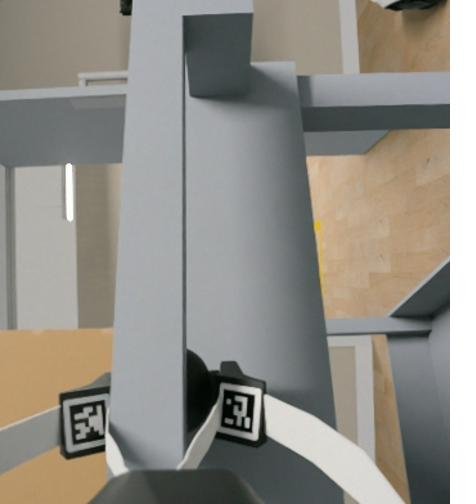

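Call:
move --blocking false --cameras '[]' --r1 '{"base":{"translate_m":-0.008,"strafe_m":0.115},"joints":{"wrist_yaw_rad":-0.30},"pace":"slow","speeds":{"wrist_yaw_rad":0.15}}'

Call:
wait --seconds 4 --cameras '["r1_head_camera","r1_wrist_camera"]'

Scene clock: 687.87 s.
move: r1 moving
r1.base_odometry: x=-4.060 y=-1.376 heading=+1.246
r1.turned_by_wheels: +0.000
r1.turned_by_imu: -0.001
r1.base_tilt: forward=-1.6 right=+1.3
r1.lidar_m: 0.31 2.29 2.12 2.17 2.82 2.82 2.89 2.80 2.60 2.67 0.44 0.39
r1.base_status: translate_m moving; strafe_m moving
r1.joint_positions: lift_m=+0.653 arm_m=+0.000 wrist_yaw_rad=-0.453 wrist_pitch_rad=-0.010 wrist_roll_rad=+1.566 gripper_m=-0.019
r1.joint_status: wrist_yaw_rad moving
r1.measured_speeds: translate_m=-0.005 strafe_m=+0.053 rotate_rad=-0.006 lift_m=+0.000 arm_m=+0.000 wrist_yaw_rad=+0.035 wrist_pitch_rad=+0.000 wrist_roll_rad=+0.000
r1.motor_effort: lift_m=+11(11) arm_m=-4(4) wheel_0=-10(10) wheel_1=+5(7) wheel_2=+4(5)
r1.servo_current: wrist_yaw_rad=59(72) wrist_pitch_rad=65(65) wrist_roll_rad=52(72) gripper_m=52(52)
r1.hand_pose: x=+0.3920 y=-0.2048 z=+0.8338 quat_wxyz=(+0.692, +0.687, -0.162, -0.156) (m; r1's base frame)
r1.wrist_depth_mm: - - - 243 - 1863 1182 / - - - - 304 307 306 / - - - - - 1921 1281 / - - - 257 258 - - / - - 445 242 244 - - / - 439 184 186 228 - - / - 154 424 179 160 - -
r2.base_odometry: x=-2.680 y=+0.034 heading=-2.848
r2.turned_by_wheels: +0.000
r2.turned_by_imu: +0.001
r2.base_tilt: forward=-0.7 right=+0.0
r2.lidar_m: 0.49 0.37 3.33 1.42 2.03 2.96 1.66 1.43 1.42 1.27 1.09 0.92
r2.base_status: not commanded
r2.joint_positions: lift_m=+0.860 arm_m=+0.000 wrist_yaw_rad=+0.905 wrist_pitch_rad=+0.001 wrist_roll_rad=+0.000 gripper_m=-0.019
r2.joint_status: not commanded
r2.measured_speeds: all 0
r2.motor_effort: lift_m=+20(21) arm_m=+4(4) wheel_0=+25(26) wheel_1=+2(2) wheel_2=+11(12)
r2.servo_current: wrist_yaw_rad=169(169) wrist_pitch_rad=33(46) wrist_roll_rad=39(52) gripper_m=98(104)
r2.hand_pose: x=+0.4177 y=+0.1729 z=+1.0377 quat_wxyz=(+0.899, +0.000, +0.000, +0.437) (m; r2's base frame)
r2.wrist_depth_mm: - - 248 234 226 217 212 / - - 250 234 228 219 211 / - - 251 236 229 220 213 / 1499 - 252 238 231 222 215 / 1308 - 254 238 232 222 216 / - - 177 182 229 224 216 / - 154 259 - 233 223 217
pictures: none
No camera images: "cameras" was empty.

Scene clock: 689.70 s.
earlier move: r1 done
r1.base_odometry: x=-4.158 y=-1.350 heading=+1.246
r1.turned_by_wheels: +0.000
r1.turned_by_imu: +0.000
r1.base_tilt: forward=-1.6 right=+1.3
r1.lidar_m: 0.38 2.18 2.03 2.09 2.73 2.77 2.85 2.86 2.68 2.76 0.44 0.40
r1.base_status: done
r1.joint_positions: lift_m=+0.653 arm_m=+0.000 wrist_yaw_rad=-0.303 wrist_pitch_rad=-0.010 wrist_roll_rad=+1.566 gripper_m=-0.019
r1.joint_status: all done
r1.measured_speeds: all 0
r1.motor_effort: lift_m=+11(11) arm_m=-4(4) wheel_0=-7(14) wheel_1=+1(8) wheel_2=+4(5)
r1.servo_current: wrist_yaw_rad=72(241) wrist_pitch_rad=59(65) wrist_roll_rad=39(78) gripper_m=39(52)
r1.hand_pose: x=+0.4201 y=-0.1694 z=+0.8338 quat_wxyz=(+0.701, +0.697, -0.110, -0.103) (m; r1's base frame)
r1.wrist_depth_mm: - - - 236 236 1808 1255 / - - - 236 234 1863 - / - - - 235 234 - - / - 442 439 233 233 - - / - 455 449 232 232 - - / - 473 183 185 229 - - / - 154 477 179 169 - -
r2.base_odometry: x=-2.680 y=+0.034 heading=-2.848
r2.turned_by_wheels: +0.000
r2.turned_by_imu: +0.000
r2.base_tilt: forward=-0.7 right=+0.0
r2.lidar_m: 0.51 0.37 1.81 1.46 2.14 2.95 1.66 1.39 1.39 1.27 1.08 0.92
r2.base_status: not commanded
r2.joint_positions: lift_m=+0.860 arm_m=+0.000 wrist_yaw_rad=+0.905 wrist_pitch_rad=+0.001 wrist_roll_rad=+0.000 gripper_m=-0.019
r2.joint_status: not commanded
r2.measured_speeds: all 0
r2.on_its_own: wrist_yaw_rad is at rest, and its servo_current (163 mA) is outside its rest range (0 to 104 mA)
r2.motor_effort: lift_m=+20(21) arm_m=+4(4) wheel_0=+25(26) wheel_1=+2(2) wheel_2=+11(12)
r2.servo_current: wrist_yaw_rad=163(169) wrist_pitch_rad=39(46) wrist_roll_rad=33(59) gripper_m=98(104)
r2.hand_pose: x=+0.4177 y=+0.1729 z=+1.0377 quat_wxyz=(+0.899, +0.000, +0.000, +0.437) (m; r2's base frame)
r2.wrist_depth_mm: - - 248 235 227 217 212 / - - 251 235 229 219 211 / - - 250 236 229 220 213 / 1430 - 253 238 230 223 215 / 1281 - 253 238 233 222 216 / 1661 - 177 182 230 223 216 / - 145 257 - 232 222 219
wait: 1.83 of 4 s (r1 has come to rest)
pictures: r1_head_camera, r1_wrist_camera
Images, in order (width x height): r1_head_camera 420x560, r1_wrist_camera 616x392.

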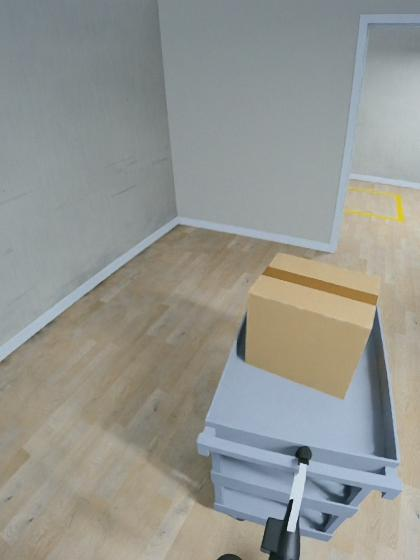

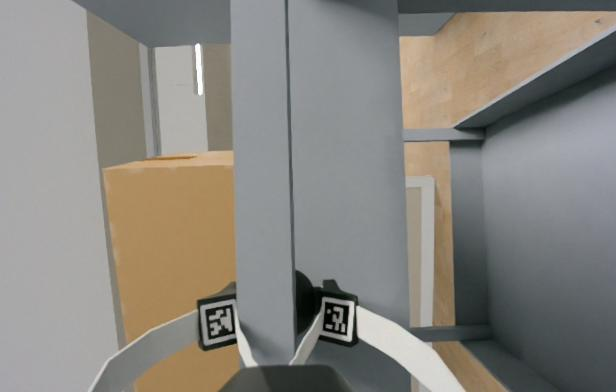

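Call:
move --blocking false --cameras '[]' --r1 '{"base":{"translate_m":0.110,"strafe_m":0.207},"joints":{"wrist_yaw_rad":-0.52},"pace":"slow","speeds":{"wrist_yaw_rad":0.09}}'

Call:
wait --seconds 5 --cameras '[]'

Call:
move --blocking false --cameras '[]' --r1 '{"base":{"translate_m":0.158,"strafe_m":0.180},"joints":{"wrist_yaw_rad":-0.75},"pace":"slow","speeds":{"wrist_yaw_rad":0.09}}'

Call:
wait --seconds 5 --cameras '["r1_head_camera","r1_wrist_camera"]'

Scene clock: 697.93 s.
move: r1 moving
r1.base_odometry: x=-4.167 y=-1.341 heading=+1.246
r1.turned_by_wheels: +0.000
r1.turned_by_imu: -0.001
r1.base_tilt: forward=-1.6 right=+1.3
r1.lidar_m: 0.38 2.14 2.02 2.05 2.68 2.79 2.84 2.90 2.71 2.78 0.44 0.41
r1.base_status: translate_m moving; strafe_m moving
r1.joint_positions: lift_m=+0.653 arm_m=+0.000 wrist_yaw_rad=-0.337 wrist_pitch_rad=-0.010 wrist_roll_rad=+1.566 gripper_m=-0.019
r1.joint_status: wrist_yaw_rad moving
r1.measured_speeds: translate_m=+0.024 strafe_m=+0.043 rotate_rad=+0.000 lift_m=+0.000 arm_m=+0.000 wrist_yaw_rad=-0.090 wrist_pitch_rad=+0.000 wrist_roll_rad=+0.000
r1.motor_effort: lift_m=+11(11) arm_m=-4(4) wheel_0=-9(11) wheel_1=+6(7) wheel_2=+0(4)
r1.servo_current: wrist_yaw_rad=59(59) wrist_pitch_rad=65(65) wrist_roll_rad=46(52) gripper_m=46(52)
r1.hand_pose: x=+0.4142 y=-0.1778 z=+0.8338 quat_wxyz=(+0.699, +0.695, -0.122, -0.115) (m; r1's base frame)
r1.wrist_depth_mm: - - - 239 239 1661 1255 / - - - 238 238 1863 - / - - - 237 236 - - / - 442 439 234 234 - - / - 455 455 233 232 - - / - 466 183 186 230 - - / - 154 473 179 169 - -
r2.base_odometry: x=-2.680 y=+0.034 heading=-2.848
r2.turned_by_wheels: +0.000
r2.turned_by_imu: +0.000
r2.base_tilt: forward=-0.7 right=+0.0
r2.lidar_m: 0.49 0.37 1.79 1.46 2.23 2.94 1.69 1.41 1.42 1.28 1.08 0.94
r2.base_status: not commanded
r2.joint_positions: lift_m=+0.860 arm_m=+0.000 wrist_yaw_rad=+0.905 wrist_pitch_rad=+0.001 wrist_roll_rad=+0.000 gripper_m=-0.019
r2.joint_status: not commanded
r2.measured_speeds: all 0
r2.motor_effort: lift_m=+21(21) arm_m=+4(4) wheel_0=+25(26) wheel_1=+2(2) wheel_2=+11(12)
r2.servo_current: wrist_yaw_rad=163(169) wrist_pitch_rad=39(46) wrist_roll_rad=39(59) gripper_m=98(98)
r2.hand_pose: x=+0.4177 y=+0.1729 z=+1.0377 quat_wxyz=(+0.899, +0.000, +0.000, +0.437) (m; r2's base frame)
r2.wrist_depth_mm: - - 248 233 226 217 211 / - - 250 234 229 219 212 / - - 250 236 229 220 213 / 1430 - 253 238 232 222 214 / 1336 - 254 237 232 221 216 / 1661 - 177 182 231 224 217 / - 145 258 - 233 222 218
pictures: none
No camera images: "cameras" was empty.

Scene clock: 701.07 s.
earlier move: r1 done
r1.base_odometry: x=-4.319 y=-1.180 heading=+1.245
r1.turned_by_wheels: +0.000
r1.turned_by_imu: +0.001
r1.base_tilt: forward=-1.6 right=+1.3
r1.lidar_m: 0.38 1.93 1.81 1.84 2.39 2.78 2.86 3.13 2.93 2.98 0.39 0.39
r1.base_status: done
r1.joint_positions: lift_m=+0.653 arm_m=+0.000 wrist_yaw_rad=-0.524 wrist_pitch_rad=-0.010 wrist_roll_rad=+1.566 gripper_m=-0.019
r1.joint_status: all done
r1.measured_speeds: all 0
r1.motor_effort: lift_m=+11(11) arm_m=+4(4) wheel_0=-5(12) wheel_1=+1(9) wheel_2=-4(8)
r1.servo_current: wrist_yaw_rad=59(91) wrist_pitch_rad=52(72) wrist_roll_rad=26(65) gripper_m=52(59)
r1.hand_pose: x=+0.3769 y=-0.2199 z=+0.8338 quat_wxyz=(+0.686, +0.680, -0.186, -0.180) (m; r1's base frame)
r1.wrist_depth_mm: - - - 235 235 1661 1255 / - - - 234 234 1863 - / - - - 234 232 - - / - 439 433 232 231 - - / - 452 452 230 231 - - / - 469 183 187 229 - - / - 155 477 171 169 - -
r2.base_odometry: x=-2.680 y=+0.034 heading=-2.848
r2.turned_by_wheels: +0.000
r2.turned_by_imu: +0.000
r2.base_tilt: forward=-0.7 right=+0.0
r2.lidar_m: 0.51 0.34 1.75 1.49 4.75 2.94 1.62 1.39 1.41 1.28 1.07 0.91
r2.base_status: not commanded
r2.joint_positions: lift_m=+0.860 arm_m=+0.000 wrist_yaw_rad=+0.905 wrist_pitch_rad=+0.001 wrist_roll_rad=+0.000 gripper_m=-0.019
r2.joint_status: not commanded
r2.measured_speeds: all 0
r2.on_its_own: wrist_yaw_rad is at rest, and its servo_current (156 mA) is outside its rest range (0 to 104 mA)
r2.motor_effort: lift_m=+21(21) arm_m=+4(4) wheel_0=+25(26) wheel_1=+2(2) wheel_2=+11(12)
r2.servo_current: wrist_yaw_rad=156(176) wrist_pitch_rad=39(46) wrist_roll_rad=46(65) gripper_m=98(104)
r2.hand_pose: x=+0.4177 y=+0.1729 z=+1.0377 quat_wxyz=(+0.899, +0.000, +0.000, +0.437) (m; r2's base frame)
r2.wrist_depth_mm: - - 248 234 227 217 211 / - - 251 234 229 219 212 / - - 250 236 229 220 214 / 1430 - 253 238 231 222 213 / 1366 - 253 237 232 223 216 / - 1661 177 182 229 224 216 / 1255 144 258 - 232 222 218
wait: 3.13 of 5 s (r1 has come to rest)
pictures: none
No camera images: "cameras" was empty.

Scene clock: 701.57 s.
move: r1 moving
r1.base_odometry: x=-4.325 y=-1.169 heading=+1.245
r1.turned_by_wheels: -0.001
r1.turned_by_imu: -0.001
r1.base_tilt: forward=-1.6 right=+1.3
r1.lidar_m: 0.38 1.91 1.79 1.82 2.42 2.78 2.83 3.12 2.94 2.99 0.37 0.37
r1.base_status: translate_m moving; strafe_m moving
r1.joint_positions: lift_m=+0.653 arm_m=+0.000 wrist_yaw_rad=-0.560 wrist_pitch_rad=-0.010 wrist_roll_rad=+1.566 gripper_m=-0.019
r1.joint_status: wrist_yaw_rad moving
r1.measured_speeds: translate_m=+0.033 strafe_m=+0.038 rotate_rad=-0.003 lift_m=+0.000 arm_m=+0.000 wrist_yaw_rad=-0.097 wrist_pitch_rad=+0.000 wrist_roll_rad=+0.000
r1.motor_effort: lift_m=+11(11) arm_m=+3(4) wheel_0=-5(8) wheel_1=+7(7) wheel_2=-8(8)
r1.servo_current: wrist_yaw_rad=59(72) wrist_pitch_rad=65(72) wrist_roll_rad=39(59) gripper_m=46(52)
r1.hand_pose: x=+0.3687 y=-0.2273 z=+0.8338 quat_wxyz=(+0.682, +0.677, -0.199, -0.193) (m; r1's base frame)
r1.wrist_depth_mm: - - - 240 240 1708 1229 / - - - 237 236 1921 - / - - - 236 235 - - / - 449 436 234 232 - - / - 452 449 232 231 - - / - 466 182 187 229 - - / - 155 469 153 169 - -
r2.base_odometry: x=-2.680 y=+0.034 heading=-2.848
r2.turned_by_wheels: +0.000
r2.turned_by_imu: +0.000
r2.base_tilt: forward=-0.7 right=+0.0
r2.lidar_m: 0.50 0.37 1.74 1.50 4.73 2.94 1.67 1.40 1.41 1.27 1.08 0.92
r2.base_status: not commanded
r2.joint_positions: lift_m=+0.860 arm_m=+0.000 wrist_yaw_rad=+0.905 wrist_pitch_rad=+0.001 wrist_roll_rad=+0.000 gripper_m=-0.019
r2.joint_status: not commanded
r2.measured_speeds: all 0
r2.motor_effort: lift_m=+20(21) arm_m=+4(4) wheel_0=+25(26) wheel_1=+2(2) wheel_2=+11(11)
r2.servo_current: wrist_yaw_rad=156(176) wrist_pitch_rad=39(46) wrist_roll_rad=52(52) gripper_m=98(98)
r2.hand_pose: x=+0.4177 y=+0.1729 z=+1.0377 quat_wxyz=(+0.899, +0.000, +0.000, +0.437) (m; r2's base frame)
r2.wrist_depth_mm: - - 248 233 227 216 211 / - - 250 233 229 218 211 / - - 250 236 229 220 213 / 1464 - 254 237 231 222 214 / 1366 - 254 239 232 222 216 / - 1618 177 182 229 224 216 / 1281 145 259 - 232 222 217
pictures: none
No camera images: "cameras" was empty.

Scene clock: 704.73 s.
earlier move: r1 done
r1.base_odometry: x=-4.439 y=-0.973 heading=+1.245
r1.turned_by_wheels: +0.000
r1.turned_by_imu: +0.001
r1.base_tilt: forward=-1.6 right=+1.3
r1.lidar_m: 0.41 1.70 1.57 1.61 2.08 2.85 2.91 3.35 3.14 3.22 0.35 0.36
r1.base_status: done
r1.joint_positions: lift_m=+0.653 arm_m=+0.000 wrist_yaw_rad=-0.755 wrist_pitch_rad=-0.010 wrist_roll_rad=+1.566 gripper_m=-0.019
r1.joint_status: all done
r1.measured_speeds: all 0
r1.motor_effort: lift_m=+11(11) arm_m=+4(4) wheel_0=-3(8) wheel_1=+1(7) wheel_2=-6(10)
r1.servo_current: wrist_yaw_rad=65(78) wrist_pitch_rad=59(72) wrist_roll_rad=52(72) gripper_m=46(59)
r1.hand_pose: x=+0.3211 y=-0.2612 z=+0.8338 quat_wxyz=(+0.660, +0.654, -0.263, -0.258) (m; r1's base frame)
r1.wrist_depth_mm: - - - 234 233 1808 1229 / - - - 233 233 1983 - / - - - 232 230 842 - / - 439 436 231 231 - - / - 455 445 230 230 - - / - 466 180 186 229 - - / - 156 480 170 170 - -
r2.base_odometry: x=-2.680 y=+0.034 heading=-2.848
r2.turned_by_wheels: +0.000
r2.turned_by_imu: +0.000
r2.base_tilt: forward=-0.7 right=+0.0
r2.lidar_m: 0.47 0.36 1.76 1.57 4.74 2.93 1.64 1.42 1.42 1.27 1.08 0.93
r2.base_status: not commanded
r2.joint_positions: lift_m=+0.860 arm_m=+0.000 wrist_yaw_rad=+0.905 wrist_pitch_rad=+0.001 wrist_roll_rad=+0.000 gripper_m=-0.019
r2.joint_status: not commanded
r2.measured_speeds: all 0
r2.on_its_own: wrist_yaw_rad is at rest, and its servo_current (163 mA) is outside its rest range (0 to 104 mA)
r2.motor_effort: lift_m=+20(21) arm_m=+4(4) wheel_0=+25(26) wheel_1=+2(2) wheel_2=+11(12)
r2.servo_current: wrist_yaw_rad=163(176) wrist_pitch_rad=39(46) wrist_roll_rad=39(65) gripper_m=91(104)
r2.hand_pose: x=+0.4177 y=+0.1729 z=+1.0377 quat_wxyz=(+0.899, +0.000, +0.000, +0.437) (m; r2's base frame)
r2.wrist_depth_mm: - - 248 233 226 217 210 / - - 250 234 229 219 212 / - - 252 236 229 221 213 / 1921 - 253 238 231 221 213 / 1397 - 254 238 231 223 216 / 1863 1863 177 182 229 224 216 / 1366 144 259 - 232 222 217
wait: 3.17 of 5 s (r1 has come to rest)
pictures: r1_head_camera, r1_wrist_camera
Images, in order (width x height): r1_head_camera 420x560, r1_wrist_camera 616x392.

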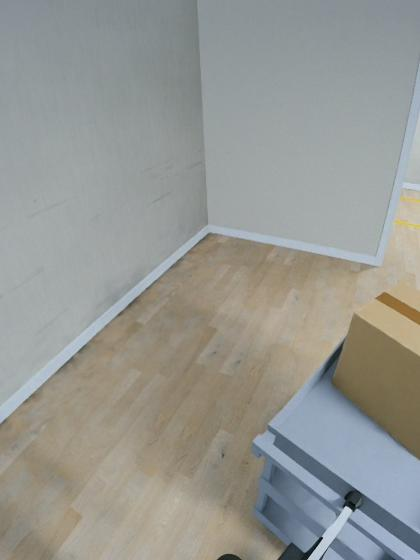

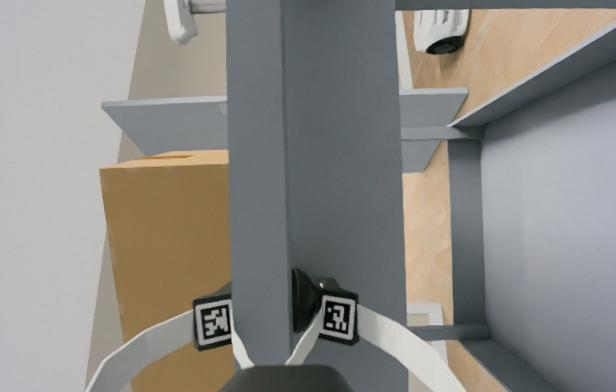

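Call:
move --blocking false --cameras '[]' --r1 '{"base":{"translate_m":0.226,"strafe_m":-0.197}}'

Call:
wait --seconds 5 --cameras '["r1_head_camera","r1_wrist_camera"]'

Scene clock: 719.63 s.
move: r1 moving
r1.base_odometry: x=-4.410 y=-0.956 heading=+1.244
r1.turned_by_wheels: +0.000
r1.turned_by_imu: -0.001
r1.base_tilt: forward=-1.6 right=+1.2
r1.lidar_m: 0.40 1.72 1.57 1.62 2.05 2.87 2.95 3.35 3.17 3.22 0.34 0.34
r1.base_status: translate_m moving; strafe_m moving
r1.joint_positions: lift_m=+0.653 arm_m=+0.000 wrist_yaw_rad=-0.757 wrist_pitch_rad=-0.010 wrist_roll_rad=+1.566 gripper_m=-0.019
r1.joint_status: not commanded
r1.measured_speeds: translate_m=+0.096 strafe_m=-0.086 rotate_rad=+0.000 lift_m=+0.000 arm_m=+0.000 wrist_yaw_rad=+0.000 wrist_pitch_rad=+0.000 wrist_roll_rad=+0.000
r1.motor_effort: lift_m=+11(11) arm_m=+4(4) wheel_0=+14(17) wheel_1=-3(8) wheel_2=-14(16)
r1.servo_current: wrist_yaw_rad=65(72) wrist_pitch_rad=59(65) wrist_roll_rad=46(59) gripper_m=46(59)
r1.hand_pose: x=+0.3204 y=-0.2616 z=+0.8338 quat_wxyz=(+0.660, +0.654, -0.264, -0.259) (m; r1's base frame)
r1.wrist_depth_mm: - - - 232 232 1808 1229 / - - - 233 230 1808 - / - - - 230 229 798 - / - 436 433 229 229 - - / - 452 442 229 227 - - / - 466 181 187 180 - - / - 156 473 152 164 - -
r2.base_odometry: x=-2.680 y=+0.034 heading=-2.848
r2.turned_by_wheels: +0.000
r2.turned_by_imu: +0.000
r2.base_tilt: forward=-0.7 right=+0.0
r2.lidar_m: 0.52 0.36 1.69 1.56 4.73 2.91 1.64 1.42 1.41 1.29 1.05 0.89
r2.base_status: not commanded
r2.joint_positions: lift_m=+0.860 arm_m=+0.000 wrist_yaw_rad=+0.905 wrist_pitch_rad=+0.001 wrist_roll_rad=+0.000 gripper_m=-0.019
r2.joint_status: not commanded
r2.measured_speeds: all 0
r2.motor_effort: lift_m=+20(21) arm_m=+4(4) wheel_0=+25(26) wheel_1=+2(2) wheel_2=+11(12)
r2.servo_current: wrist_yaw_rad=163(163) wrist_pitch_rad=39(46) wrist_roll_rad=33(59) gripper_m=91(98)
r2.hand_pose: x=+0.4177 y=+0.1729 z=+1.0377 quat_wxyz=(+0.899, +0.000, +0.000, +0.437) (m; r2's base frame)
r2.wrist_depth_mm: - - 247 234 227 217 211 / - - 250 234 229 219 211 / - - 251 236 230 220 213 / - - 252 237 231 221 215 / 1397 - 252 238 233 222 216 / - 1808 176 182 230 224 216 / 1308 144 259 - 232 222 217
pictures: none
No camera images: "cameras" was empty.

Scene clock: 721.57 s.
earlier move: r1 done
r1.base_odometry: x=-4.180 y=-0.822 heading=+1.245
r1.turned_by_wheels: +0.001
r1.turned_by_imu: +0.002
r1.base_tilt: forward=-1.6 right=+1.3
r1.lidar_m: 0.36 1.74 1.65 1.71 2.20 3.14 3.21 3.29 3.07 2.11 0.36 0.34
r1.base_status: done
r1.joint_positions: lift_m=+0.653 arm_m=+0.000 wrist_yaw_rad=-0.744 wrist_pitch_rad=-0.011 wrist_roll_rad=+1.566 gripper_m=-0.019
r1.joint_status: not commanded
r1.measured_speeds: all 0
r1.motor_effort: lift_m=+11(11) arm_m=-4(4) wheel_0=+4(20) wheel_1=-1(8) wheel_2=+4(16)
r1.servo_current: wrist_yaw_rad=59(78) wrist_pitch_rad=59(72) wrist_roll_rad=39(65) gripper_m=52(59)
r1.hand_pose: x=+0.3240 y=-0.2595 z=+0.8339 quat_wxyz=(+0.662, +0.656, -0.260, -0.254) (m; r1's base frame)
r1.wrist_depth_mm: - - - 260 267 268 265 / - - - 254 254 1808 1281 / - - - 247 248 - - / - - - 240 241 - - / - 449 442 235 235 - - / - 452 186 187 229 - - / - 155 449 178 160 - -
r2.base_odometry: x=-2.680 y=+0.034 heading=-2.848
r2.turned_by_wheels: +0.000
r2.turned_by_imu: +0.000
r2.base_tilt: forward=-0.7 right=+0.0
r2.lidar_m: 0.51 0.37 1.41 1.55 4.70 2.93 1.67 1.40 1.41 1.25 1.07 0.92
r2.base_status: not commanded
r2.joint_positions: lift_m=+0.860 arm_m=+0.000 wrist_yaw_rad=+0.905 wrist_pitch_rad=+0.001 wrist_roll_rad=+0.000 gripper_m=-0.019
r2.joint_status: not commanded
r2.measured_speeds: all 0
r2.on_its_own: wrist_yaw_rad is at rest, and its servo_current (163 mA) is outside its rest range (0 to 104 mA)
r2.motor_effort: lift_m=+20(21) arm_m=+4(4) wheel_0=+26(26) wheel_1=+2(2) wheel_2=+11(12)
r2.servo_current: wrist_yaw_rad=163(169) wrist_pitch_rad=39(46) wrist_roll_rad=39(59) gripper_m=104(104)
r2.hand_pose: x=+0.4177 y=+0.1729 z=+1.0377 quat_wxyz=(+0.899, +0.000, +0.000, +0.437) (m; r2's base frame)
r2.wrist_depth_mm: - - 247 234 227 217 210 / - - 251 234 229 218 212 / - - 251 236 229 220 213 / - 1499 253 238 231 221 214 / - 1430 253 237 231 222 216 / - 1708 177 182 229 224 216 / 1756 144 258 - 232 222 217
wait: 1.93 of 5 s (r1 has come to rest)
pictures: r1_head_camera, r1_wrist_camera
Images, in order (width x height): r1_head_camera 420x560, r1_wrist_camera 616x392.

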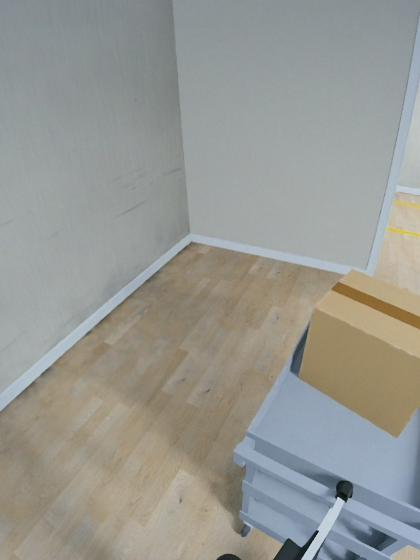

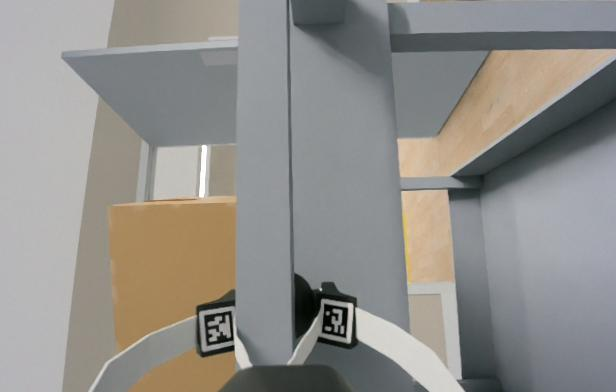

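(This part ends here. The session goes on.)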